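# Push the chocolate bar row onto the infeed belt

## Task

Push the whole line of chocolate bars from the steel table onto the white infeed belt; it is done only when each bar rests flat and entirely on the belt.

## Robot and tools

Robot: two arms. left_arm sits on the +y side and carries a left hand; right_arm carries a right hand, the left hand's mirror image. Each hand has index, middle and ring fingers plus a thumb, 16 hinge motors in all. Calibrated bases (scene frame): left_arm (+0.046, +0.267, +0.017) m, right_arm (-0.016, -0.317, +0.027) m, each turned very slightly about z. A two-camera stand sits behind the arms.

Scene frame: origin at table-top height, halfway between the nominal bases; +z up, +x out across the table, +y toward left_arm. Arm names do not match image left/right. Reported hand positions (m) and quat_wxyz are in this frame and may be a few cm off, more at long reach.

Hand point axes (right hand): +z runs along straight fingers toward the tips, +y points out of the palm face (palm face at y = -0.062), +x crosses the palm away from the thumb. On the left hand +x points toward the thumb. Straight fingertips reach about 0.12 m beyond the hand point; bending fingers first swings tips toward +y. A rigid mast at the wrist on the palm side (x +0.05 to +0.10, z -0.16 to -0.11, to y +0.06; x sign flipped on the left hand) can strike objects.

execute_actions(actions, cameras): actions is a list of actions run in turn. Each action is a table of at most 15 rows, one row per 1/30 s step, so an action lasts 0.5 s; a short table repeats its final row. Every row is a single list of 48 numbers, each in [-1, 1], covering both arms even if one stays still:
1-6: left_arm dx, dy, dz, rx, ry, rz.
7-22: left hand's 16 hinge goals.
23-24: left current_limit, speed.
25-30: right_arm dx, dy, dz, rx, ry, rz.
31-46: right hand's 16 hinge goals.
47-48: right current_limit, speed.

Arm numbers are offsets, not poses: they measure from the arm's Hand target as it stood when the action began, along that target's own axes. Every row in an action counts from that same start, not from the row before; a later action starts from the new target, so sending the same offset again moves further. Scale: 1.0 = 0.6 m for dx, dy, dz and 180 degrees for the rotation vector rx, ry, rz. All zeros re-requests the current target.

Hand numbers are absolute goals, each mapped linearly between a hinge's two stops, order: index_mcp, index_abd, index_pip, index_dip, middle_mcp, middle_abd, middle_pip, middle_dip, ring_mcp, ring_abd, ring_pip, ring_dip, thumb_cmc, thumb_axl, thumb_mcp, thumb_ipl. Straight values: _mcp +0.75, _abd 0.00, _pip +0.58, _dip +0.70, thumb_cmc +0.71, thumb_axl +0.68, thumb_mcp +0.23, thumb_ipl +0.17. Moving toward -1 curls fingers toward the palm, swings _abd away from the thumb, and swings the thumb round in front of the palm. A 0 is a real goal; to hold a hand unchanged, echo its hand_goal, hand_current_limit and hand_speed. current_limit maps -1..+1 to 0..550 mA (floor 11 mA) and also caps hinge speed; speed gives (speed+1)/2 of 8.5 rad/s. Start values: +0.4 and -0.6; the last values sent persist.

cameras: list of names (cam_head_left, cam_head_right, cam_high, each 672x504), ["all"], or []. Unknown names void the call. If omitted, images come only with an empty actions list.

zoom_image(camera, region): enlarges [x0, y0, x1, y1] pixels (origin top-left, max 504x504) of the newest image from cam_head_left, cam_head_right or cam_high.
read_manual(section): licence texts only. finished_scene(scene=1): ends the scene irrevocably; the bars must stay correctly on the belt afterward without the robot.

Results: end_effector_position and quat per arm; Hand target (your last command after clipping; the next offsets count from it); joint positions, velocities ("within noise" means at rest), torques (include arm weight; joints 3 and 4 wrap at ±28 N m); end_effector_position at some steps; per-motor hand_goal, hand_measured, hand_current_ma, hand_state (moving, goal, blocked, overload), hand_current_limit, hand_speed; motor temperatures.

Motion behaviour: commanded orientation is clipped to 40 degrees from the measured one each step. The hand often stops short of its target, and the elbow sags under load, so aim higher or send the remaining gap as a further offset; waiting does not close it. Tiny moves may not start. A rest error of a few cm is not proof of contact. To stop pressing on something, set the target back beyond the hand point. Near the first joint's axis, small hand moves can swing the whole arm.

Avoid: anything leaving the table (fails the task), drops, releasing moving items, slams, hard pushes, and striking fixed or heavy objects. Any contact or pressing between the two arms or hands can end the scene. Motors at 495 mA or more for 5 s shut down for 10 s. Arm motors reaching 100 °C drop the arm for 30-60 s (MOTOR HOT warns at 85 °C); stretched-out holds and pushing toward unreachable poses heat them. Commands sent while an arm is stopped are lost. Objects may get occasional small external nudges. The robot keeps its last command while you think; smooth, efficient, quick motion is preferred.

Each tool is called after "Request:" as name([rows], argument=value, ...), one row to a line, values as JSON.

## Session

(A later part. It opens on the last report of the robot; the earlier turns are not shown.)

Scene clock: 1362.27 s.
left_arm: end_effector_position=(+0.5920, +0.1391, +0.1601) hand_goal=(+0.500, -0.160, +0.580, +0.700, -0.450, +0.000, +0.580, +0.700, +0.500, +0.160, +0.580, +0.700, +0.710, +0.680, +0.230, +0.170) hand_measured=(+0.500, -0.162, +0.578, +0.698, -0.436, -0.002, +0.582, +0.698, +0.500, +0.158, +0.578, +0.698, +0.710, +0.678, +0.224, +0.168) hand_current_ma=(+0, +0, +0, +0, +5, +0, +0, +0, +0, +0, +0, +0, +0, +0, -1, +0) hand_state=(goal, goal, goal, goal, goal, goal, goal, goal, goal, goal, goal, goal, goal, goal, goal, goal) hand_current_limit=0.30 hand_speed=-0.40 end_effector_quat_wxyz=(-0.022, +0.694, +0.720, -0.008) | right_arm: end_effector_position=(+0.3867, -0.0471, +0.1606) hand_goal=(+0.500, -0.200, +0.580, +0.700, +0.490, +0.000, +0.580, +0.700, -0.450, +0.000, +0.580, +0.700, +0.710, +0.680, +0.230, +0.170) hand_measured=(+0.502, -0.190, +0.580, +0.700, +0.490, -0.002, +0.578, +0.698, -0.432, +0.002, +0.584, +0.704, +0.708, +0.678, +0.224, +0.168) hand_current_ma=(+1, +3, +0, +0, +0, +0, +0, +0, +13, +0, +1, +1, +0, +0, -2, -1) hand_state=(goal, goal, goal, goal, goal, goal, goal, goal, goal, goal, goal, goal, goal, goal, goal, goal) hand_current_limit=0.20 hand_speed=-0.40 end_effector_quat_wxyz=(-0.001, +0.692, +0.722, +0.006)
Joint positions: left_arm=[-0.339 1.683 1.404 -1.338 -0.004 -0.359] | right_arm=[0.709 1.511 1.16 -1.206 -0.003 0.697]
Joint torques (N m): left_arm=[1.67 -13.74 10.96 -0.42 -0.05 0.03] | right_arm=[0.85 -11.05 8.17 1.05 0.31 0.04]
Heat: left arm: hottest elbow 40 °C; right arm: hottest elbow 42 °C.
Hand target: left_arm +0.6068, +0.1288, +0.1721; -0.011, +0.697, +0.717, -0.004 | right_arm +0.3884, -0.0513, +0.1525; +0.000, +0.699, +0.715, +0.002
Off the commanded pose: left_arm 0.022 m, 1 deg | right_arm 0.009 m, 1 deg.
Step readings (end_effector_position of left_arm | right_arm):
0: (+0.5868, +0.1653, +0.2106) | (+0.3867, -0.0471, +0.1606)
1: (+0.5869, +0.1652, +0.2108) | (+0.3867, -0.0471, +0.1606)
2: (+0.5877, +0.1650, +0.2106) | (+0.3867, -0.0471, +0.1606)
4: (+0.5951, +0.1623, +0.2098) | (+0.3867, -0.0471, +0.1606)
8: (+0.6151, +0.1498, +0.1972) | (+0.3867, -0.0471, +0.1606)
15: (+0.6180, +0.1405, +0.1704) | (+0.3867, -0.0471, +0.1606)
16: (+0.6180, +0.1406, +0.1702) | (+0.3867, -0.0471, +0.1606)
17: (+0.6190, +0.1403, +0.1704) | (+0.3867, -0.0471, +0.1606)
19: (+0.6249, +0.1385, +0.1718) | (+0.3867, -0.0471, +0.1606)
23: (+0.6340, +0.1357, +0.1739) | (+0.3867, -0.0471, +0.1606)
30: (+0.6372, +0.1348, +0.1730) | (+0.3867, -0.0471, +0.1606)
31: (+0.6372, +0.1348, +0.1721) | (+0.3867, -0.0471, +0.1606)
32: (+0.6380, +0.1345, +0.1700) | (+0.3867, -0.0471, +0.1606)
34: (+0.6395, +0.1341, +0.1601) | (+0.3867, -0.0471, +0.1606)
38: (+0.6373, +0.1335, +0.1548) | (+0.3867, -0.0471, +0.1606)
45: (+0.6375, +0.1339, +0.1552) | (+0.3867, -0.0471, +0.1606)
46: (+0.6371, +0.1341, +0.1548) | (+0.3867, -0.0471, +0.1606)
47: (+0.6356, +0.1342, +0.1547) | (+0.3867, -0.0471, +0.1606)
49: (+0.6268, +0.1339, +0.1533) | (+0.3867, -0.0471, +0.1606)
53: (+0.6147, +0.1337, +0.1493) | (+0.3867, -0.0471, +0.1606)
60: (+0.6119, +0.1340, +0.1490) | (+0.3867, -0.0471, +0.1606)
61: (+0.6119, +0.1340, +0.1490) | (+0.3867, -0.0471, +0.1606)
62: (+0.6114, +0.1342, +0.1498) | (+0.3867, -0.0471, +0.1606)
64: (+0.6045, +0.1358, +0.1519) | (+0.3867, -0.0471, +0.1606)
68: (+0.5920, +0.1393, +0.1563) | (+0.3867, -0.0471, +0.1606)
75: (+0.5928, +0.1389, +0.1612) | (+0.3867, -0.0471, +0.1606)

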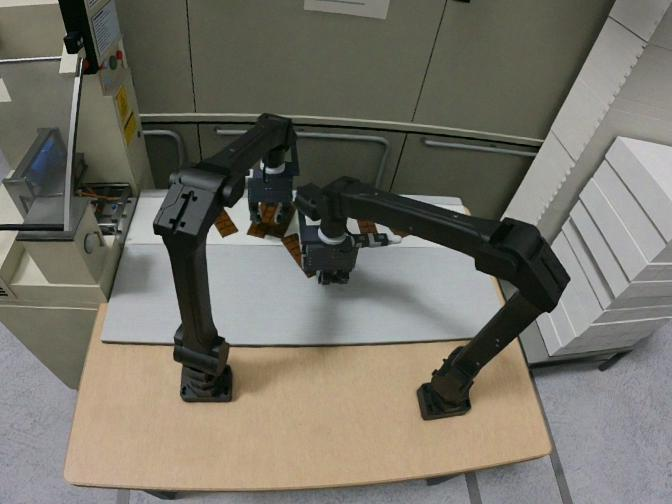

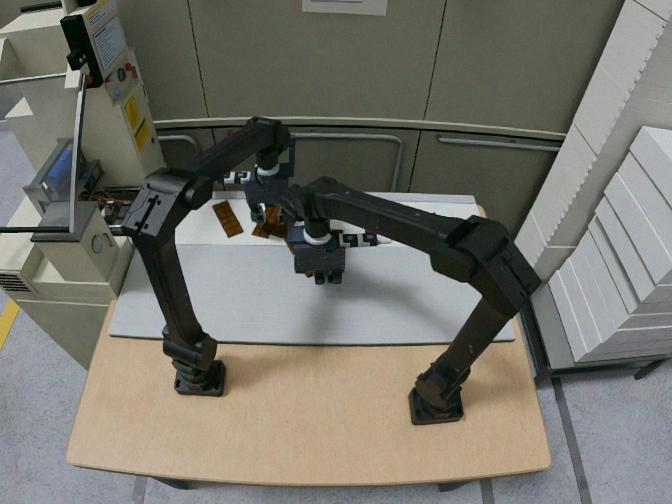

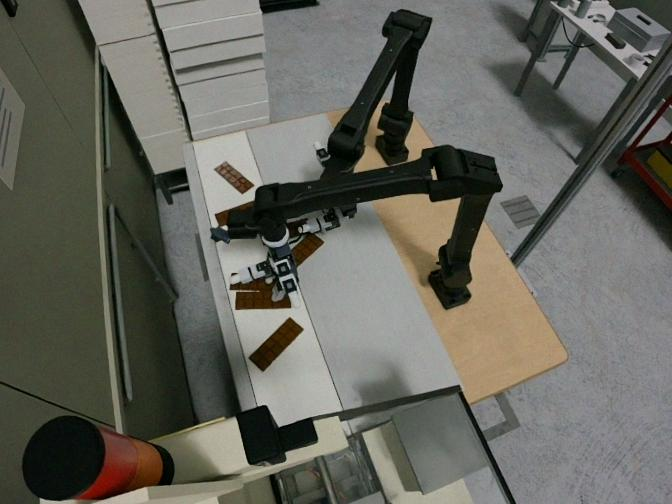

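Request:
execute_actions([
  [[0,0,-0.1,0,0,0,0.5,-0.16,0.58,0.7,-0.45,0,0.58,0.7,0.5,0.16,0.58,0.7,0.71,0.68,0.23,0.17,0.3,-0.4,0,0.02,0,0,0,0,0.5,-0.2,0.58,0.7,0.49,0,0.58,0.7,-0.45,0,0.58,0.7,0.71,0.68,0.23,0.17,0.2,-0.4]],
  [[0.13,-0.2,-0.06,0,0,0,0.5,-0.16,0.58,0.7,-0.45,0,0.58,0.7,0.5,0.16,0.58,0.7,0.71,0.68,0.23,0.17,0.3,-0.4,-0.003,0.03,0,0,0,0,0.5,-0.2,0.58,0.7,0.49,0,0.58,0.7,-0.45,0,0.58,0.7,0.71,0.68,0.23,0.17,0.2,-0.4]],
  [[0.12,-0.2,0,0,0,0,0.5,-0.16,0.58,0.7,-0.45,0,0.58,0.7,0.5,0.16,0.58,0.7,0.71,0.68,0.23,0.17,0.3,-0.4,-0.01,0.07,0,0,0,0,0.5,-0.2,0.58,0.7,0.49,0,0.58,0.7,-0.45,0,0.58,0.7,0.71,0.68,0.23,0.17,0.2,-0.4]],
], cameras=["all"])

Request:
zoom_image(camera="cam_high", region=[200, 190, 340, 330])

Request:
zoom_image(camera="cam_head_left", region=[220, 170, 440, 310])

Scene clock: 1376.53 s.
left_arm: end_effector_position=(+0.3674, +0.2667, +0.2817) hand_goal=(+0.500, -0.160, +0.580, +0.700, -0.450, +0.000, +0.580, +0.700, +0.500, +0.160, +0.580, +0.700, +0.710, +0.680, +0.230, +0.170) hand_measured=(+0.502, -0.162, +0.578, +0.698, -0.438, -0.002, +0.582, +0.698, +0.502, +0.158, +0.578, +0.698, +0.708, +0.678, +0.224, +0.168) hand_current_ma=(+0, +0, +0, +0, +3, +0, +0, +0, +0, +0, +0, +0, +0, +0, -1, +0) hand_state=(goal, goal, goal, goal, goal, goal, goal, goal, goal, goal, goal, goal, goal, goal, goal, goal) hand_current_limit=0.30 hand_speed=-0.40 end_effector_quat_wxyz=(-0.001, +0.699, +0.715, +0.005) | right_arm: end_effector_position=(+0.4450, -0.0678, +0.1556) hand_goal=(+0.500, -0.200, +0.580, +0.700, +0.490, +0.000, +0.580, +0.700, -0.450, +0.000, +0.580, +0.700, +0.710, +0.680, +0.230, +0.170) hand_measured=(+0.502, -0.190, +0.580, +0.700, +0.514, +0.000, +0.598, +0.708, -0.432, +0.002, +0.584, +0.704, +0.708, +0.678, +0.224, +0.168) hand_current_ma=(+0, +3, +0, +0, +20, +0, +10, +3, +13, +0, +1, +1, +0, +0, -2, -1) hand_state=(goal, goal, goal, goal, blocked, goal, goal, goal, goal, goal, goal, goal, goal, goal, goal, goal) hand_current_limit=0.20 hand_speed=-0.40 end_effector_quat_wxyz=(+0.000, +0.705, +0.709, +0.000)
Joint positions: left_arm=[-0.128 0.951 1.039 -1.655 -0.009 -0.133] | right_arm=[0.596 1.61 1.263 -1.224 -0.001 0.62]
Joint torques (N m): left_arm=[3.49 -3.37 7.02 -0.23 -0.02 0.13] | right_arm=[0.85 -9.88 12.63 0.92 0.25 -0.26]
Heat: left arm: hottest elbow 41 °C; right arm: hottest elbow 42 °C.
Hand target: left_arm +0.3647, +0.2712, +0.2743; -0.011, +0.697, +0.717, -0.004 | right_arm +0.4606, -0.0576, +0.1527; +0.000, +0.699, +0.715, +0.002
Off the commanded pose: left_arm 0.009 m, 1 deg | right_arm 0.019 m, 1 deg.
Step readings (end_effector_position of left_arm | right_arm):
0: (+0.5920, +0.1391, +0.1601) | (+0.3867, -0.0471, +0.1606)
1: (+0.5919, +0.1391, +0.1604) | (+0.3867, -0.0471, +0.1606)
2: (+0.5908, +0.1395, +0.1618) | (+0.3869, -0.0474, +0.1606)
4: (+0.5885, +0.1402, +0.1691) | (+0.3878, -0.0488, +0.1599)
8: (+0.5944, +0.1382, +0.1948) | (+0.3902, -0.0524, +0.1561)
15: (+0.5977, +0.1371, +0.2142) | (+0.3914, -0.0543, +0.1530)
16: (+0.5972, +0.1373, +0.2145) | (+0.3914, -0.0544, +0.1530)
17: (+0.5936, +0.1383, +0.2141) | (+0.3920, -0.0551, +0.1528)
19: (+0.5731, +0.1468, +0.2139) | (+0.3933, -0.0562, +0.1528)
23: (+0.5150, +0.1768, +0.2365) | (+0.3983, -0.0565, +0.1544)
30: (+0.4898, +0.1976, +0.2917) | (+0.4007, -0.0564, +0.1550)
31: (+0.4887, +0.1980, +0.2914) | (+0.4009, -0.0564, +0.1551)
32: (+0.4841, +0.2005, +0.2869) | (+0.4021, -0.0563, +0.1550)
34: (+0.4603, +0.2117, +0.2696) | (+0.4095, -0.0565, +0.1560)
38: (+0.3982, +0.2489, +0.2532) | (+0.4342, -0.0646, +0.1552)
45: (+0.3686, +0.2671, +0.2835) | (+0.4447, -0.0678, +0.1557)

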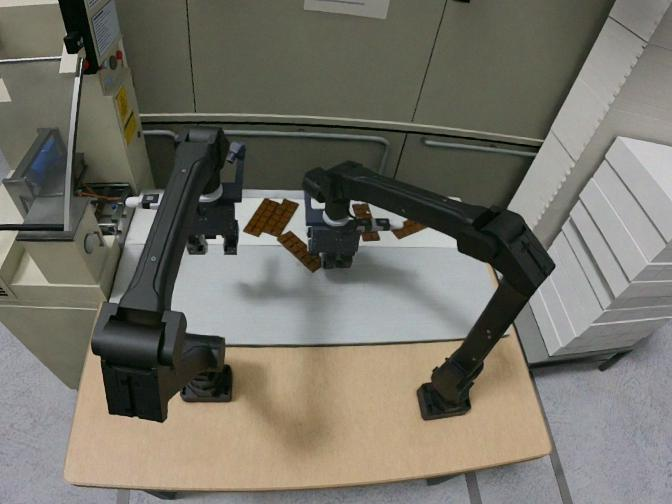

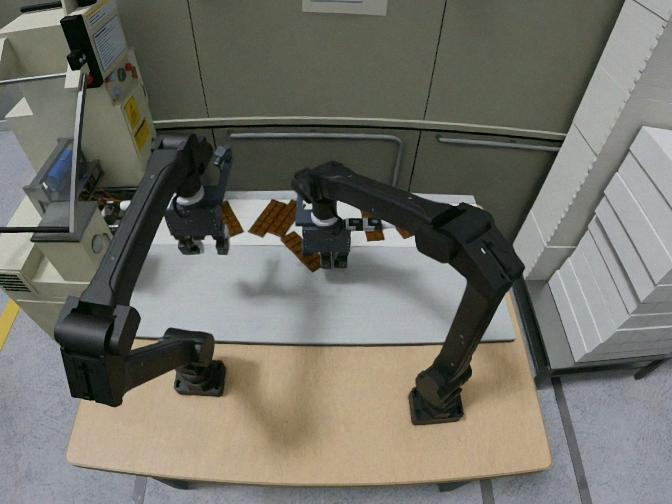

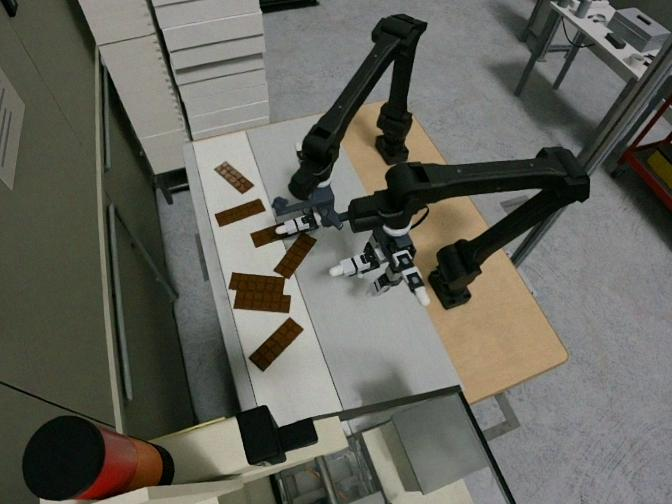

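Scaled by 3.600 from the camera's 672x504 image, which has a finer 960x720 frame.

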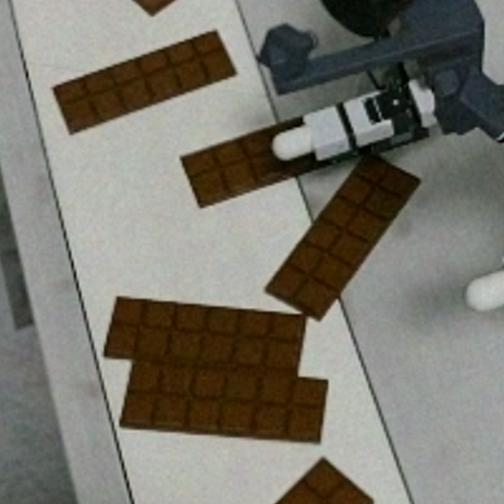

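Scaled by 2.291 from the camera's 672x504 image, which has a finer 960x720 frame.

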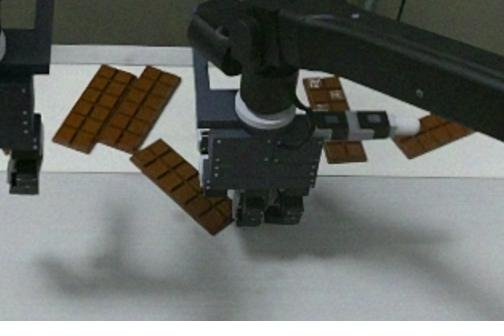

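Request:
execute_actions([
  [[0,0,0,0,0,0,0.5,-0.16,0.58,0.7,-0.45,0,0.58,0.7,0.5,0.16,0.58,0.7,0.71,0.68,0.23,0.17,0.3,-0.4,-0.014,0.09,0,0,0,0,0.5,-0.2,0.58,0.7,0.49,0,0.58,0.7,-0.45,0,0.58,0.7,0.71,0.68,0.23,0.17,0.2,-0.4]],
  [[0,0,0,0,0,0,0.5,-0.16,0.58,0.7,-0.45,0,0.58,0.7,0.5,0.16,0.58,0.7,0.71,0.68,0.23,0.17,0.3,-0.4,-0.014,0.09,-0.003,0,0,0,0.5,-0.2,0.58,0.7,0.49,0,0.58,0.7,-0.45,0,0.58,0.7,0.71,0.68,0.23,0.17,0.2,-0.4]],
], cameras=["all"])

Request:
zoom_image(camera="cam_high", region=[200, 190, 340, 330])

Request:
zoom_image(camera="cam_head_left", region=[220, 170, 440, 310])

Scene clock: 1388.83 s.
left_arm: end_effector_position=(+0.3674, +0.2668, +0.2817) hand_goal=(+0.500, -0.160, +0.580, +0.700, -0.450, +0.000, +0.580, +0.700, +0.500, +0.160, +0.580, +0.700, +0.710, +0.680, +0.230, +0.170) hand_measured=(+0.502, -0.162, +0.578, +0.698, -0.438, -0.002, +0.582, +0.698, +0.502, +0.158, +0.578, +0.698, +0.708, +0.678, +0.224, +0.168) hand_current_ma=(+0, +0, +0, +0, +3, +0, +0, +0, +0, +0, +0, +0, +0, +0, -1, +0) hand_state=(goal, goal, goal, goal, goal, goal, goal, goal, goal, goal, goal, goal, goal, goal, goal, goal) hand_current_limit=0.30 hand_speed=-0.40 end_effector_quat_wxyz=(-0.001, +0.700, +0.714, +0.005) | right_arm: end_effector_position=(+0.5524, -0.0796, +0.1583) hand_goal=(+0.500, -0.200, +0.580, +0.700, +0.490, +0.000, +0.580, +0.700, -0.450, +0.000, +0.580, +0.700, +0.710, +0.680, +0.230, +0.170) hand_measured=(+0.504, -0.192, +0.582, +0.700, +0.518, -0.004, +0.600, +0.710, -0.432, +0.002, +0.584, +0.704, +0.708, +0.678, +0.224, +0.168) hand_current_ma=(+1, +2, +0, +0, +24, -1, +12, +4, +13, +0, +1, +1, +0, +0, -2, -1) hand_state=(goal, goal, goal, goal, blocked, goal, goal, goal, goal, goal, goal, goal, goal, goal, goal, goal) hand_current_limit=0.20 hand_speed=-0.40 end_effector_quat_wxyz=(-0.001, +0.705, +0.710, -0.001)
Joint positions: left_arm=[-0.126 0.951 1.039 -1.655 -0.009 -0.13] | right_arm=[0.463 1.82 1.551 -1.305 -0.001 0.486]
Joint torques (N m): left_arm=[3.37 -3.37 7.05 -0.29 -0.03 0.11] | right_arm=[0.97 -13.8 13.26 0.77 0.25 -0.26]
Heat: left arm: hottest elbow 41 °C; right arm: hottest elbow 44 °C.
Hand target: left_arm +0.3647, +0.2712, +0.2743; -0.011, +0.697, +0.717, -0.004 | right_arm +0.5688, -0.0718, +0.1548; +0.000, +0.699, +0.715, +0.002
Off the commanded pose: left_arm 0.009 m, 2 deg | right_arm 0.019 m, 1 deg.
Step readings (end_effector_position of left_arm | right_arm):
0: (+0.3674, +0.2667, +0.2817) | (+0.4450, -0.0678, +0.1556)
1: (+0.3674, +0.2667, +0.2817) | (+0.4452, -0.0675, +0.1558)
2: (+0.3674, +0.2666, +0.2817) | (+0.4468, -0.0673, +0.1560)
4: (+0.3674, +0.2667, +0.2817) | (+0.4548, -0.0670, +0.1563)
8: (+0.3674, +0.2669, +0.2817) | (+0.4847, -0.0705, +0.1571)
15: (+0.3674, +0.2668, +0.2817) | (+0.4977, -0.0736, +0.1574)
16: (+0.3674, +0.2668, +0.2817) | (+0.4981, -0.0736, +0.1576)
17: (+0.3674, +0.2668, +0.2817) | (+0.5000, -0.0742, +0.1575)
19: (+0.3674, +0.2668, +0.2817) | (+0.5078, -0.0734, +0.1578)
23: (+0.3674, +0.2668, +0.2817) | (+0.5378, -0.0766, +0.1582)
30: (+0.3674, +0.2668, +0.2817) | (+0.5519, -0.0799, +0.1584)

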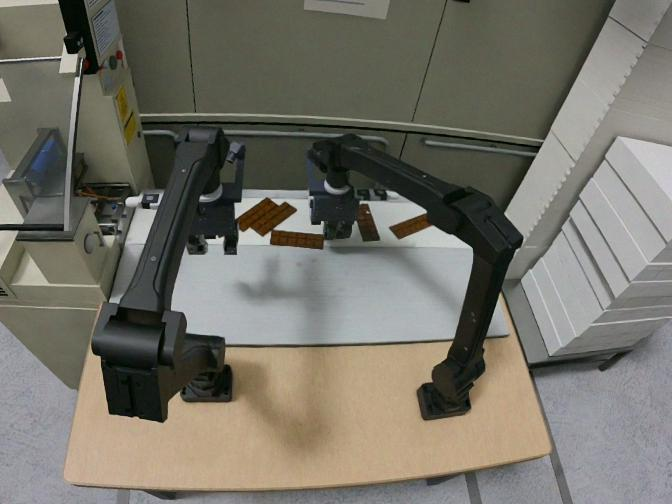

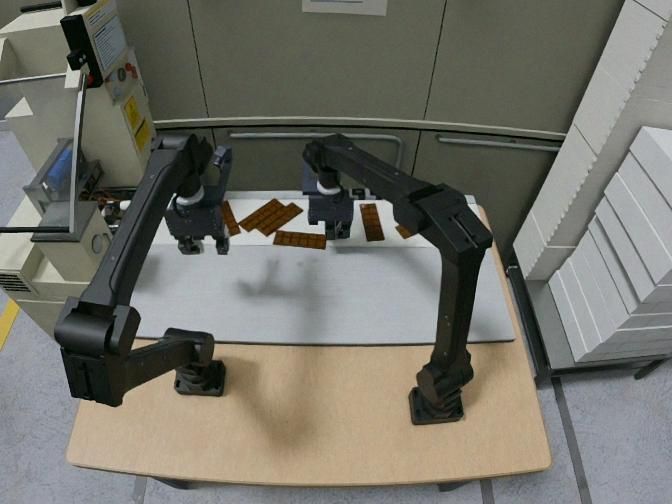

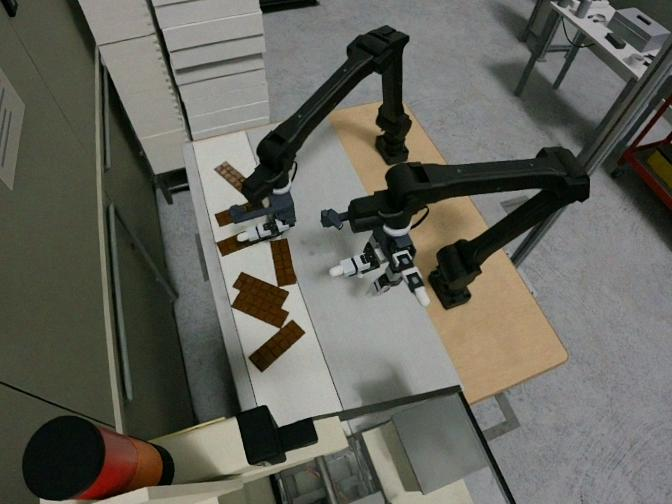

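Scaled by 3.600 from the camera's 672x504 image, which has a finer 960x720 frame.

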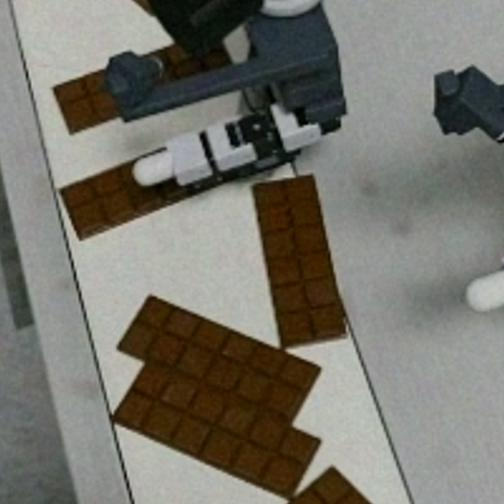

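Scaled by 2.291 from the camera's 672x504 image, which has a finer 960x720 frame.

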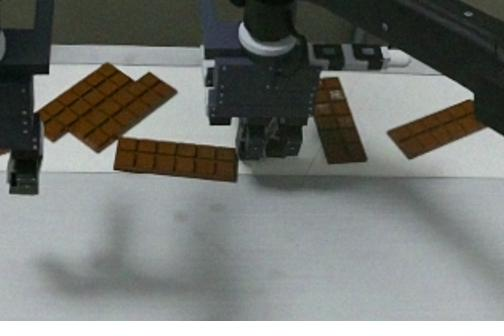

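Request:
execute_actions([
  [[0,0,0,0,0,0,0.5,0,0.58,0.7,0.5,0,0.58,0.7,0.5,0,0.58,0.7,0.71,0.68,0.23,0.17,0.2,-0.6,0,-0.04,-0.08,0,0,0,0.5,-0.2,0.58,0.7,0.5,0,0.58,0.7,-0.45,0,0.58,0.7,0.71,0.68,0.23,0.17,0.2,-0.4]],
  [[0,0,0,0,0,0,0.5,0,0.58,0.7,0.5,0,0.58,0.7,0.5,0,0.58,0.7,0.71,0.68,0.23,0.17,0.2,-0.6,0,0.16,0,0,0,0,0.5,-0.2,0.58,0.7,0.5,0,0.58,0.7,-0.45,0,0.58,0.7,0.71,0.68,0.23,0.17,0.2,-0.4]],
  [[0,0,0,0,0,0,0.5,0,0.58,0.7,0.5,0,0.58,0.7,0.5,0,0.58,0.7,0.71,0.68,0.23,0.17,0.2,-0.6,0,0,0.04,0,0,0,0.5,-0.2,0.58,0.7,0.5,0,0.58,0.7,-0.45,0,0.58,0.7,0.71,0.68,0.23,0.17,0.2,-0.4]],
], cameras=["all"])

Request:
zoom_image(camera="cam_high", region=[200, 190, 340, 330])

Request:
zoom_image(camera="cam_head_left", region=[220, 170, 440, 310])

Scene clock: 1419.53 s.
left_arm: end_effector_position=(+0.3672, +0.2668, +0.2817) hand_goal=(+0.500, +0.000, +0.580, +0.700, +0.500, +0.000, +0.580, +0.700, +0.500, +0.000, +0.580, +0.700, +0.710, +0.680, +0.230, +0.170) hand_measured=(+0.502, -0.004, +0.578, +0.698, +0.500, -0.002, +0.582, +0.698, +0.502, +0.004, +0.578, +0.698, +0.708, +0.678, +0.224, +0.168) hand_current_ma=(+0, +0, +0, +0, +0, +0, +0, +0, +0, +0, +0, +0, +0, +0, -1, +0) hand_state=(goal, goal, goal, goal, goal, goal, goal, goal, goal, goal, goal, goal, goal, goal, goal, goal) hand_current_limit=0.20 hand_speed=-0.60 end_effector_quat_wxyz=(-0.002, +0.700, +0.714, +0.005) | right_arm: end_effector_position=(+0.6314, -0.0810, +0.1809) hand_goal=(+0.500, -0.200, +0.580, +0.700, +0.500, +0.000, +0.580, +0.700, -0.450, +0.000, +0.580, +0.700, +0.710, +0.680, +0.230, +0.170) hand_measured=(+0.500, -0.192, +0.582, +0.700, +0.504, -0.004, +0.584, +0.704, -0.432, +0.002, +0.584, +0.704, +0.710, +0.678, +0.224, +0.168) hand_current_ma=(+0, +2, +0, +0, +1, -1, +1, +0, +13, +0, +1, +1, +0, +0, -2, -1) hand_state=(goal, goal, goal, goal, goal, goal, goal, goal, goal, goal, goal, goal, goal, goal, goal, goal) hand_current_limit=0.20 hand_speed=-0.40 end_effector_quat_wxyz=(-0.002, +0.706, +0.708, -0.006)
Joint positions: left_arm=[-0.126 0.951 1.039 -1.656 -0.009 -0.13] | right_arm=[0.402 2.005 1.892 -1.47 0.001 0.429]
Joint torques (N m): left_arm=[3.49 -3.25 6.99 -0.27 -0.02 0.11] | right_arm=[1.9 -17.73 11.9 1.22 0.1 -0.18]
Heat: left arm: hottest elbow 39 °C; right arm: hottest elbow 44 °C.
Hand target: left_arm +0.3647, +0.2712, +0.2743; -0.011, +0.697, +0.717, -0.004 | right_arm +0.6409, -0.0704, +0.1789; +0.000, +0.699, +0.715, +0.002
Off the commanded pose: left_arm 0.009 m, 1 deg | right_arm 0.014 m, 1 deg.
Step readings (end_effector_position of left_arm | right_arm):
0: (+0.3674, +0.2668, +0.2817) | (+0.5524, -0.0795, +0.1583)
1: (+0.3674, +0.2668, +0.2817) | (+0.5522, -0.0796, +0.1584)
2: (+0.3674, +0.2668, +0.2817) | (+0.5513, -0.0801, +0.1585)
4: (+0.3674, +0.2668, +0.2817) | (+0.5465, -0.0822, +0.1579)
8: (+0.3674, +0.2668, +0.2817) | (+0.5375, -0.0849, +0.1610)
15: (+0.3674, +0.2668, +0.2817) | (+0.5331, -0.0840, +0.1750)
16: (+0.3674, +0.2668, +0.2817) | (+0.5337, -0.0836, +0.1768)
17: (+0.3674, +0.2668, +0.2817) | (+0.5363, -0.0832, +0.1793)
19: (+0.3674, +0.2668, +0.2817) | (+0.5535, -0.0771, +0.1891)
23: (+0.3673, +0.2668, +0.2817) | (+0.6034, -0.0713, +0.2071)
30: (+0.3672, +0.2668, +0.2817) | (+0.6275, -0.0832, +0.1964)
31: (+0.3672, +0.2668, +0.2817) | (+0.6277, -0.0830, +0.1935)
32: (+0.3672, +0.2668, +0.2817) | (+0.6279, -0.0829, +0.1909)
34: (+0.3672, +0.2668, +0.2817) | (+0.6282, -0.0827, +0.1861)
38: (+0.3672, +0.2668, +0.2817) | (+0.6303, -0.0816, +0.1814)
45: (+0.3672, +0.2668, +0.2817) | (+0.6314, -0.0811, +0.1809)

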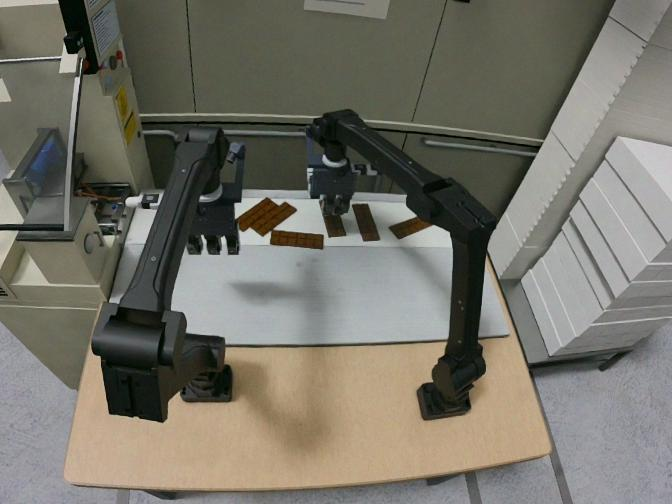

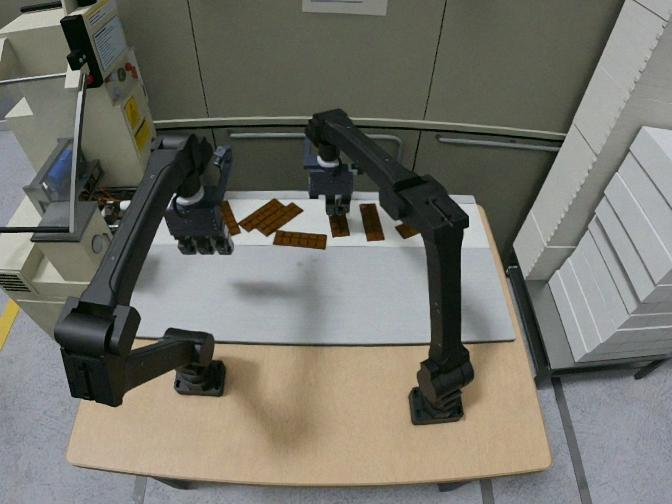

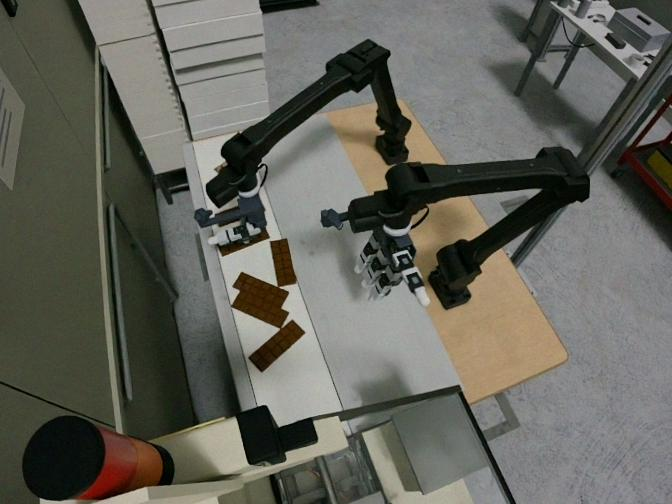

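Scaled by 3.600 from the camera's 672x504 image, which has a finer 960x720 frame.

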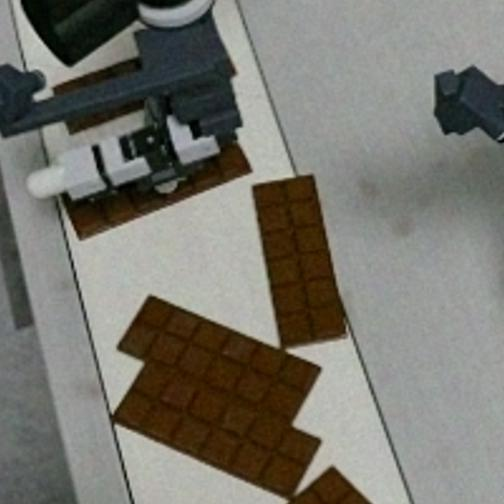

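Scaled by 2.291 from the camera's 672x504 image, which has a finer 960x720 frame.

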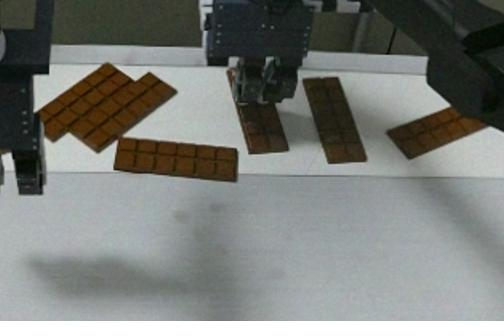

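Request:
execute_actions([
  [[0,0,0,0,0,0,0.5,0,0.58,0.7,0.5,0,0.58,0.7,0.5,0,0.58,0.7,0.71,0.68,0.23,0.17,0.2,-0.6,0,0,0.065,0,0,0,0.5,-0.2,0.58,0.7,0.5,0,0.58,0.7,-0.45,0,0.58,0.7,0.71,0.68,0.23,0.17,0.3,-0.4]],
  [[0,0,0,0,0,0,0.5,0,0.58,0.7,0.5,0,0.58,0.7,0.5,0,0.58,0.7,0.71,0.68,0.23,0.17,0.2,-0.6,-0.1,-0.055,0,0,0,0,0.5,-0.2,0.58,0.7,0.5,0,0.58,0.7,-0.45,0,0.58,0.7,0.71,0.68,0.23,0.17,0.3,-0.4]],
], cameras=["all"])

Request:
zoom_image(camera="cam_high", region=[200, 190, 340, 330])

Request:
zoom_image(camera="cam_head_left", region=[220, 170, 440, 310])

Scene clock: 1433.60 s.
left_arm: end_effector_position=(+0.3672, +0.2668, +0.2817) hand_goal=(+0.500, +0.000, +0.580, +0.700, +0.500, +0.000, +0.580, +0.700, +0.500, +0.000, +0.580, +0.700, +0.710, +0.680, +0.230, +0.170) hand_measured=(+0.502, -0.004, +0.578, +0.698, +0.500, -0.002, +0.582, +0.698, +0.502, +0.004, +0.578, +0.698, +0.708, +0.678, +0.224, +0.168) hand_current_ma=(+0, +0, +0, +0, +0, +0, +0, +0, +0, +0, +0, +0, +0, +0, -1, +0) hand_state=(goal, goal, goal, goal, goal, goal, goal, goal, goal, goal, goal, goal, goal, goal, goal, goal) hand_current_limit=0.20 hand_speed=-0.60 end_effector_quat_wxyz=(-0.002, +0.700, +0.714, +0.005) | right_arm: end_effector_position=(+0.6145, -0.1252, +0.1639) hand_goal=(+0.500, -0.200, +0.580, +0.700, +0.500, +0.000, +0.580, +0.700, -0.450, +0.000, +0.580, +0.700, +0.710, +0.680, +0.230, +0.170) hand_measured=(+0.478, -0.208, +0.566, +0.692, +0.476, -0.020, +0.564, +0.694, -0.432, +0.000, +0.584, +0.704, +0.710, +0.678, +0.224, +0.168) hand_current_ma=(-16, -2, -7, -3, -19, -10, -8, -2, +12, +0, +1, +1, +0, +0, -2, -1) hand_state=(blocked, goal, goal, goal, blocked, blocked, goal, goal, goal, goal, goal, goal, goal, goal, goal, goal) hand_current_limit=0.30 hand_speed=-0.40 end_effector_quat_wxyz=(+0.008, +0.702, +0.712, +0.019)
Joint positions: left_arm=[-0.126 0.951 1.039 -1.656 -0.009 -0.13] | right_arm=[0.344 1.885 1.652 -1.296 -0.001 0.358]
Joint torques (N m): left_arm=[3.37 -3.31 6.99 -0.27 -0.02 0.12] | right_arm=[0.5 -16.21 6.87 1.13 0.17 -0.21]
Heat: left arm: hottest elbow 39 °C; right arm: hottest elbow 46 °C.
Hand target: left_arm +0.3647, +0.2712, +0.2743; -0.011, +0.697, +0.717, -0.004 | right_arm +0.6093, -0.1311, +0.1398; +0.000, +0.699, +0.715, +0.001
Off the commanded pose: left_arm 0.009 m, 1 deg | right_arm 0.026 m, 2 deg.
Step readings (end_effector_position of left_arm | right_arm):
0: (+0.3672, +0.2668, +0.2817) | (+0.6314, -0.0810, +0.1809)
1: (+0.3672, +0.2668, +0.2817) | (+0.6316, -0.0810, +0.1810)
2: (+0.3672, +0.2668, +0.2817) | (+0.6332, -0.0802, +0.1814)
4: (+0.3672, +0.2668, +0.2817) | (+0.6387, -0.0777, +0.1813)
8: (+0.3672, +0.2668, +0.2817) | (+0.6415, -0.0764, +0.1726)
15: (+0.3672, +0.2668, +0.2817) | (+0.6423, -0.0747, +0.1685)
16: (+0.3672, +0.2668, +0.2817) | (+0.6419, -0.0748, +0.1676)
17: (+0.3672, +0.2668, +0.2817) | (+0.6405, -0.0755, +0.1660)
19: (+0.3672, +0.2668, +0.2817) | (+0.6316, -0.0808, +0.1649)
23: (+0.3672, +0.2668, +0.2817) | (+0.6154, -0.1037, +0.1639)
30: (+0.3672, +0.2668, +0.2817) | (+0.6145, -0.1248, +0.1638)

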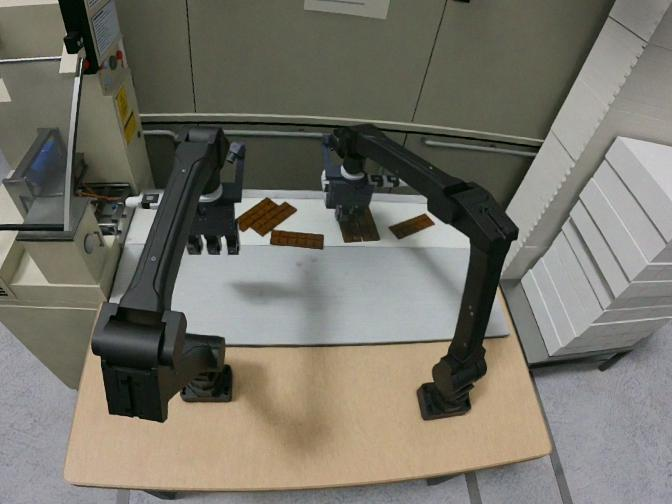

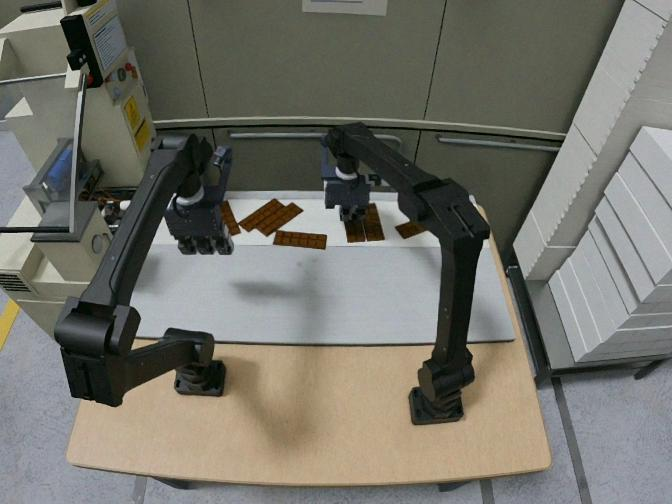

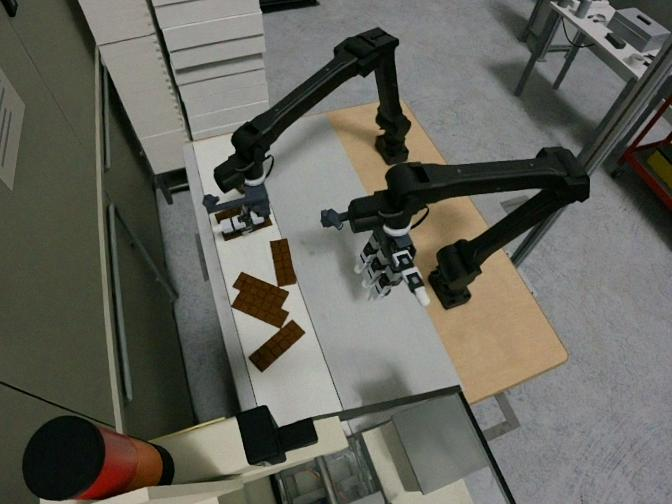

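Scaled by 3.600 from the camera's 672x504 image, which has a finer 960x720 frame.

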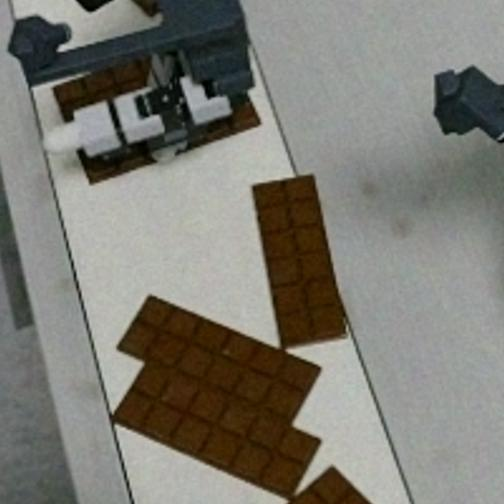

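Scaled by 2.291 from the camera's 672x504 image, which has a finer 960x720 frame.

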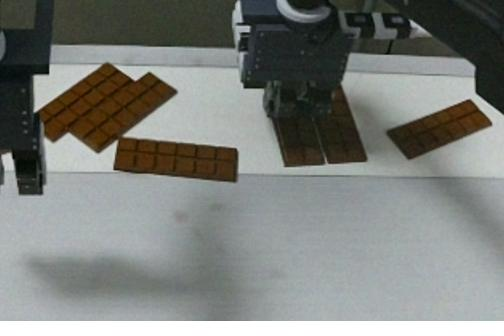

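Request:
execute_actions([
  [[0,0,0,0,0,0,0.5,0,0.58,0.7,0.5,0,0.58,0.7,0.5,0,0.58,0.7,0.71,0.68,0.23,0.17,0.3,-0.6,0.01,0.015,-0.13,0,0,0,0.5,-0.2,0.58,0.7,0.5,0,0.58,0.7,-0.45,0,0.58,0.7,0.71,0.68,0.23,0.17,0.3,-0.4]],
  [[-0.16,0.148,0.05,0,0,0,0.5,0,0.58,0.7,0.5,0,0.58,0.7,0.5,0,0.58,0.7,0.71,0.68,0.23,0.17,0.3,-0.6,-0.1,-0.2,-0.06,0,0,0,0.5,-0.2,0.58,0.7,0.5,0,0.58,0.7,-0.45,0,0.58,0.7,0.71,0.68,0.23,0.17,0.2,-0.4]],
  [[-0.167,0.148,0.05,0,0,0,0.5,0,0.58,0.7,0.5,0,0.58,0.7,0.5,0,0.58,0.7,0.71,0.68,0.23,0.17,0.3,-0.6,-0.1,-0.15,0,0,0,0,0.5,0,0.58,0.7,0.5,0,0.58,0.7,0.5,0,0.58,0.7,0.71,0.68,0.23,0.17,0.2,-0.4]],
  [[0,0,0.06,0,0,0,0.5,0,0.58,0.7,0.5,0,0.58,0.7,0.5,0,0.58,0.7,0.71,0.68,0.23,0.17,0.3,-0.6,0,0,0,0,0,0,0.5,0,0.58,0.7,0.5,0,0.58,0.7,0.5,0,0.58,0.7,0.71,0.68,0.23,0.17,0.2,-0.4]],
], cameras=["all"])

Request:
zoom_image(camera="cam_high", region=[200, 190, 340, 330])

Request:
zoom_image(camera="cam_head_left", region=[220, 170, 440, 310])

Scene clock: 1463.27 s.
left_arm: end_effector_position=(+0.5398, +0.0784, +0.1778) hand_goal=(+0.500, +0.000, +0.580, +0.700, +0.500, +0.000, +0.580, +0.700, +0.500, +0.000, +0.580, +0.700, +0.710, +0.680, +0.230, +0.170) hand_measured=(+0.502, -0.002, +0.578, +0.698, +0.502, +0.000, +0.582, +0.698, +0.502, +0.002, +0.578, +0.698, +0.710, +0.678, +0.224, +0.168) hand_current_ma=(+0, +0, +0, +0, +0, +0, +0, +0, +0, +0, +0, +0, +0, +0, -1, +0) hand_state=(goal, goal, goal, goal, goal, goal, goal, goal, goal, goal, goal, goal, goal, goal, goal, goal) hand_current_limit=0.30 hand_speed=-0.60 end_effector_quat_wxyz=(-0.010, +0.703, +0.711, -0.005) | right_arm: end_effector_position=(+0.4115, -0.2475, +0.2570) hand_goal=(+0.500, +0.000, +0.580, +0.700, +0.500, +0.000, +0.580, +0.700, +0.500, +0.000, +0.580, +0.700, +0.710, +0.680, +0.230, +0.170) hand_measured=(+0.502, -0.002, +0.578, +0.698, +0.502, -0.002, +0.578, +0.698, +0.500, +0.000, +0.582, +0.704, +0.708, +0.678, +0.224, +0.168) hand_current_ma=(+0, +0, +0, +0, +0, +0, +0, +0, +0, +0, +0, +1, +0, +0, -2, -1) hand_state=(goal, goal, goal, goal, goal, goal, goal, goal, goal, goal, goal, goal, goal, goal, goal, goal) hand_current_limit=0.20 hand_speed=-0.40 end_effector_quat_wxyz=(+0.002, +0.702, +0.712, +0.003)
Joint positions: left_arm=[-0.494 1.591 1.333 -1.334 0.003 -0.488] | right_arm=[0.231 1.263 1.172 -1.472 0 0.245]
Joint torques (N m): left_arm=[2.84 -12.16 7.76 0.27 -0.18 -0.07] | right_arm=[0.09 -9.11 8.65 0.95 0.12 -0.21]
Heat: left arm: hottest elbow 39 °C; right arm: hottest elbow 43 °C.
Hand target: left_arm +0.5456, +0.0808, +0.1728; -0.011, +0.697, +0.717, -0.004 | right_arm +0.4106, -0.2495, +0.2530; +0.000, +0.699, +0.715, +0.002
Off the commanded pose: left_arm 0.008 m, 1 deg | right_arm 0.004 m, 0 deg.
Step readings (end_effector_position of left_arm | right_arm):
0: (+0.3672, +0.2668, +0.2817) | (+0.6146, -0.1251, +0.1639)
1: (+0.3672, +0.2668, +0.2817) | (+0.6145, -0.1252, +0.1641)
2: (+0.3672, +0.2668, +0.2817) | (+0.6129, -0.1258, +0.1643)
4: (+0.3672, +0.2668, +0.2817) | (+0.6069, -0.1280, +0.1665)
8: (+0.3672, +0.2668, +0.2817) | (+0.6000, -0.1307, +0.1794)
15: (+0.3672, +0.2668, +0.2817) | (+0.6059, -0.1284, +0.1996)
16: (+0.3674, +0.2668, +0.2813) | (+0.6056, -0.1285, +0.1999)
17: (+0.3691, +0.2643, +0.2795) | (+0.6023, -0.1302, +0.1997)
19: (+0.3811, +0.2470, +0.2706) | (+0.5805, -0.1405, +0.1977)
23: (+0.4094, +0.1937, +0.2327) | (+0.5244, -0.1690, +0.2143)
30: (+0.4323, +0.1815, +0.2072) | (+0.5017, -0.1859, +0.2724)
31: (+0.4345, +0.1810, +0.2102) | (+0.5004, -0.1862, +0.2738)
32: (+0.4381, +0.1785, +0.2135) | (+0.4966, -0.1892, +0.2712)
34: (+0.4582, +0.1621, +0.2207) | (+0.4752, -0.1997, +0.2574)
38: (+0.5054, +0.1059, +0.2149) | (+0.4270, -0.2339, +0.2364)
45: (+0.5251, +0.0847, +0.1768) | (+0.4132, -0.2484, +0.2583)
46: (+0.5254, +0.0847, +0.1762) | (+0.4129, -0.2483, +0.2595)
47: (+0.5262, +0.0845, +0.1764) | (+0.4129, -0.2481, +0.2598)
49: (+0.5294, +0.0832, +0.1771) | (+0.4127, -0.2478, +0.2593)
53: (+0.5368, +0.0797, +0.1787) | (+0.4116, -0.2478, +0.2572)
60: (+0.5396, +0.0785, +0.1781) | (+0.4115, -0.2476, +0.2570)

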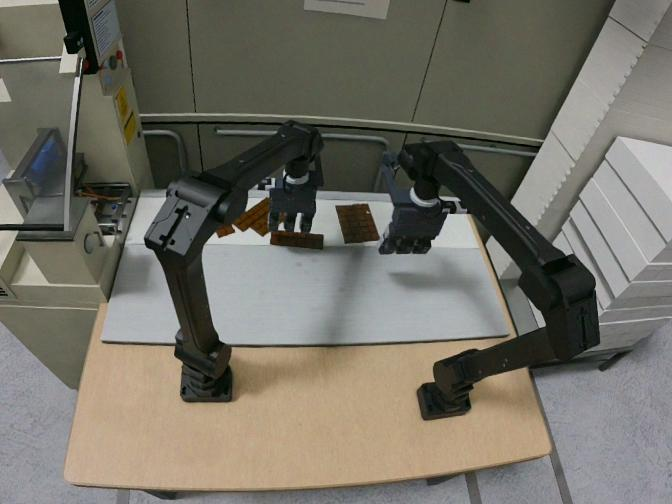

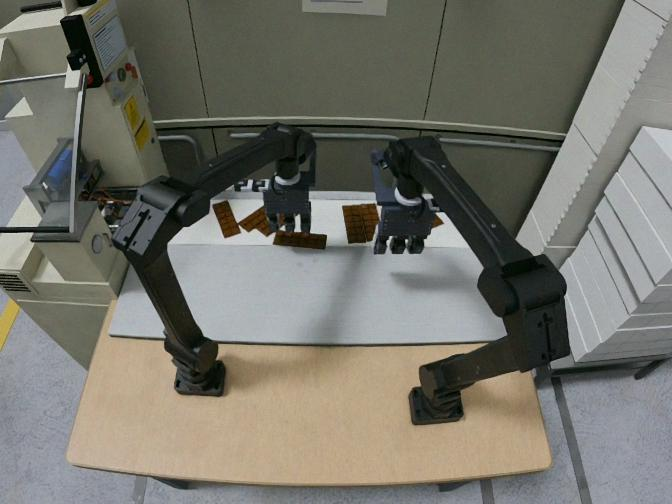

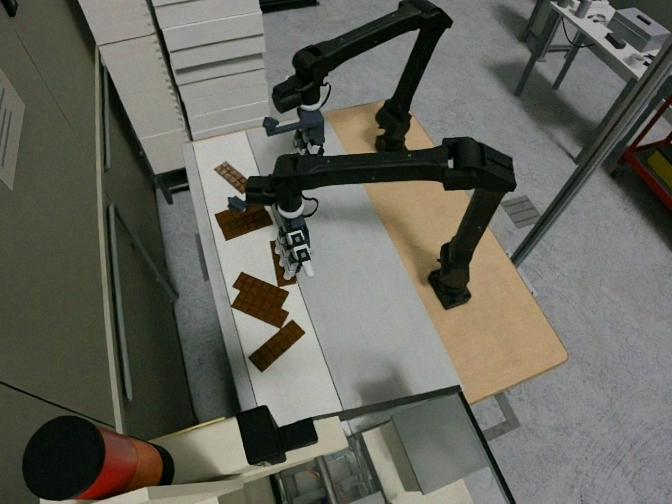

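Scaled by 3.600 from the camera's 672x504 image, which has a finer 960x720 frame.

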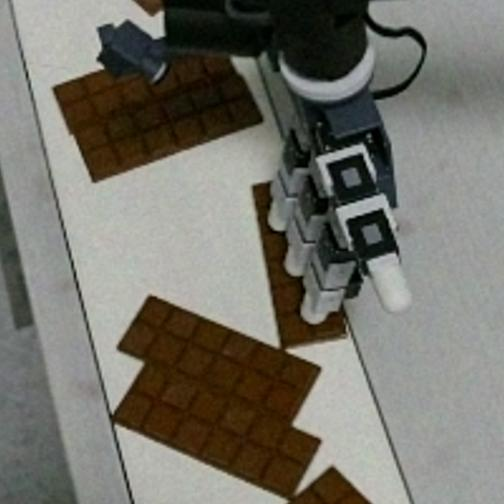

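Scaled by 2.291 from the camera's 672x504 image, which has a finer 960x720 frame.

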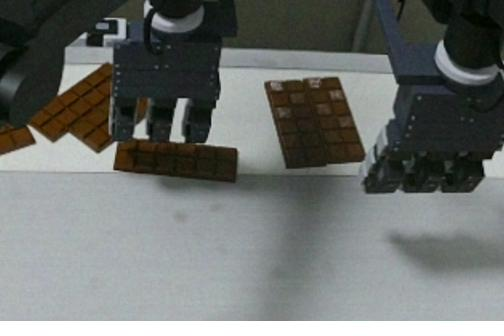

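Request:
execute_actions([
  [[0,0,0.06,0,0,0,0.5,0,0.58,0.7,0.5,0,0.58,0.7,0.5,0,0.58,0.7,0.71,0.68,0.23,0.17,0.3,-0.6,0,0,0,0,0,0,0.5,0,0.58,0.7,0.5,0,0.58,0.7,0.5,0,0.58,0.7,0.71,0.68,0.23,0.17,0.2,-0.4]],
  [[-0.07,0.08,0,0,0,-0.044,0.5,0,0.58,0.7,0.5,0,0.58,0.7,0.5,0,0.58,0.7,0.71,0.68,0.23,0.17,0.3,-0.6,0,0,0,0,0,0,0.5,0,0.58,0.7,0.5,0,0.58,0.7,0.5,0,0.58,0.7,0.71,0.68,0.23,0.17,0.2,-0.4]],
], cameras=["all"])

Request:
zoom_image(camera="cam_high", region=[200, 190, 340, 330])

Request:
zoom_image(camera="cam_head_left", region=[220, 170, 440, 310])

Scene clock: 1473.87 s.
left_arm: end_effector_position=(+0.5876, +0.0508, +0.1559) hand_goal=(+0.500, +0.000, +0.580, +0.700, +0.500, +0.000, +0.580, +0.700, +0.500, +0.000, +0.580, +0.700, +0.710, +0.680, +0.230, +0.170) hand_measured=(+0.502, -0.002, +0.580, +0.698, +0.500, +0.002, +0.580, +0.698, +0.500, +0.038, +0.584, +0.704, +0.710, +0.678, +0.224, +0.168) hand_current_ma=(+0, +0, +0, +0, +0, +0, +0, +0, +0, +21, +0, +0, +0, +0, -1, +0) hand_state=(goal, goal, goal, goal, goal, goal, goal, goal, goal, blocked, goal, goal, goal, goal, goal, goal) hand_current_limit=0.30 hand_speed=-0.60 end_effector_quat_wxyz=(+0.005, +0.647, +0.763, -0.001) | right_arm: end_effector_position=(+0.4115, -0.2475, +0.2570) hand_goal=(+0.500, +0.000, +0.580, +0.700, +0.500, +0.000, +0.580, +0.700, +0.500, +0.000, +0.580, +0.700, +0.710, +0.680, +0.230, +0.170) hand_measured=(+0.502, -0.002, +0.578, +0.698, +0.502, -0.002, +0.578, +0.698, +0.500, +0.000, +0.582, +0.704, +0.708, +0.678, +0.224, +0.168) hand_current_ma=(+0, +0, +0, +0, +0, +0, +0, +0, +0, +0, +0, +1, +0, +0, -2, -1) hand_state=(goal, goal, goal, goal, goal, goal, goal, goal, goal, goal, goal, goal, goal, goal, goal, goal) hand_current_limit=0.20 hand_speed=-0.40 end_effector_quat_wxyz=(+0.002, +0.702, +0.712, +0.003)
Joint positions: left_arm=[-0.516 1.752 1.475 -1.286 0.003 -0.663] | right_arm=[0.231 1.263 1.172 -1.472 0 0.245]
Joint torques (N m): left_arm=[1.26 -11.4 9.22 -0.01 -0.19 -0.09] | right_arm=[0.21 -8.82 8.77 0.92 0.13 -0.17]
Heat: left arm: hottest elbow 38 °C; right arm: hottest elbow 44 °C.
Hand target: left_arm +0.5939, +0.0406, +0.1352; -0.011, +0.646, +0.763, -0.003 | right_arm +0.4106, -0.2496, +0.2530; +0.000, +0.699, +0.715, +0.002
Off the commanded pose: left_arm 0.024 m, 2 deg | right_arm 0.005 m, 0 deg.
Step readings (end_effector_position of left_arm | right_arm):
0: (+0.5398, +0.0784, +0.1778) | (+0.4115, -0.2475, +0.2570)
1: (+0.5400, +0.0783, +0.1778) | (+0.4115, -0.2475, +0.2570)
2: (+0.5408, +0.0779, +0.1772) | (+0.4115, -0.2475, +0.2570)
4: (+0.5438, +0.0764, +0.1736) | (+0.4115, -0.2475, +0.2570)
8: (+0.5429, +0.0768, +0.1571) | (+0.4115, -0.2475, +0.2570)
15: (+0.5438, +0.0764, +0.1557) | (+0.4115, -0.2475, +0.2570)
16: (+0.5437, +0.0765, +0.1555) | (+0.4115, -0.2475, +0.2570)
17: (+0.5443, +0.0766, +0.1550) | (+0.4115, -0.2475, +0.2570)
19: (+0.5518, +0.0726, +0.1560) | (+0.4115, -0.2475, +0.2570)
23: (+0.5786, +0.0567, +0.1558) | (+0.4115, -0.2475, +0.2570)
30: (+0.5879, +0.0505, +0.1560) | (+0.4115, -0.2475, +0.2570)

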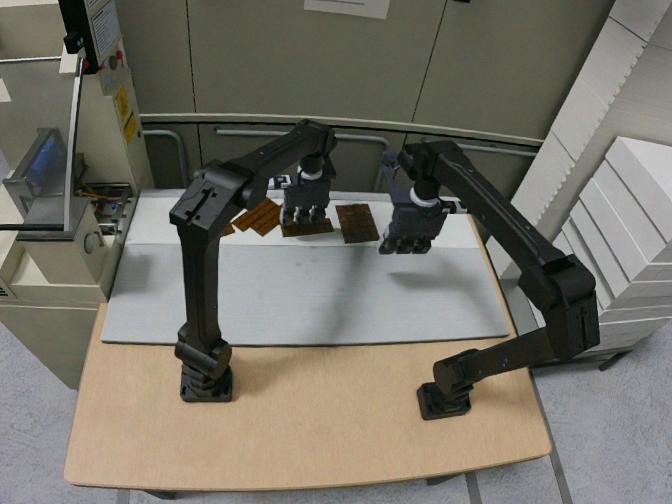

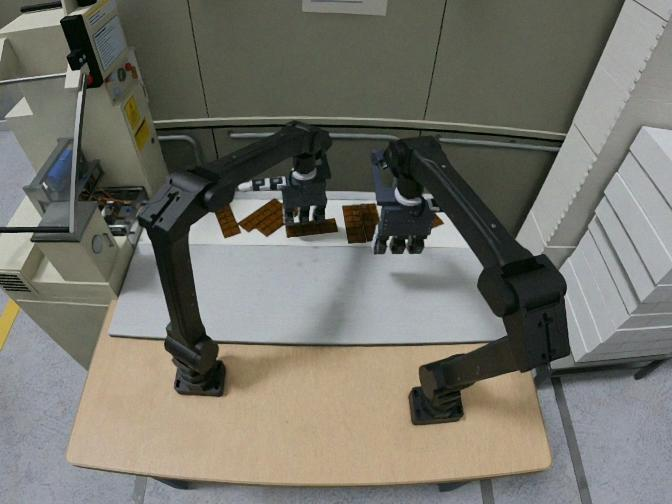

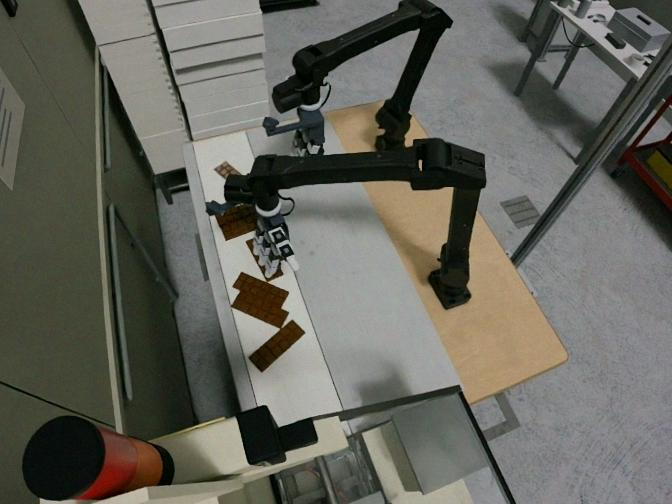

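Scaled by 3.600 from the camera's 672x504 image, which has a finer 960x720 frame.

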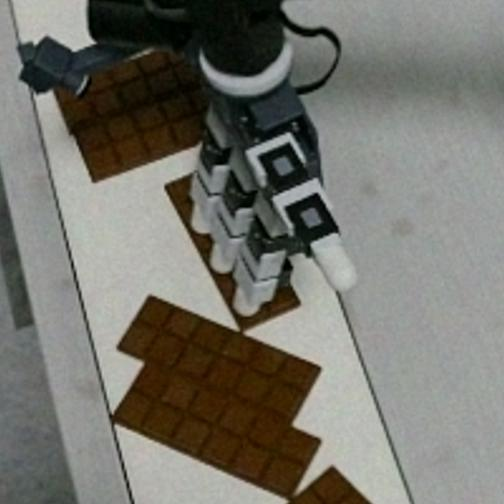

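Scaled by 2.291 from the camera's 672x504 image, which has a finer 960x720 frame.

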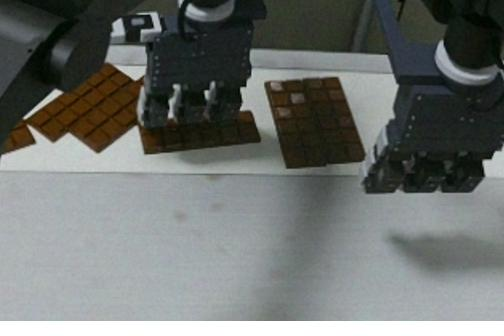

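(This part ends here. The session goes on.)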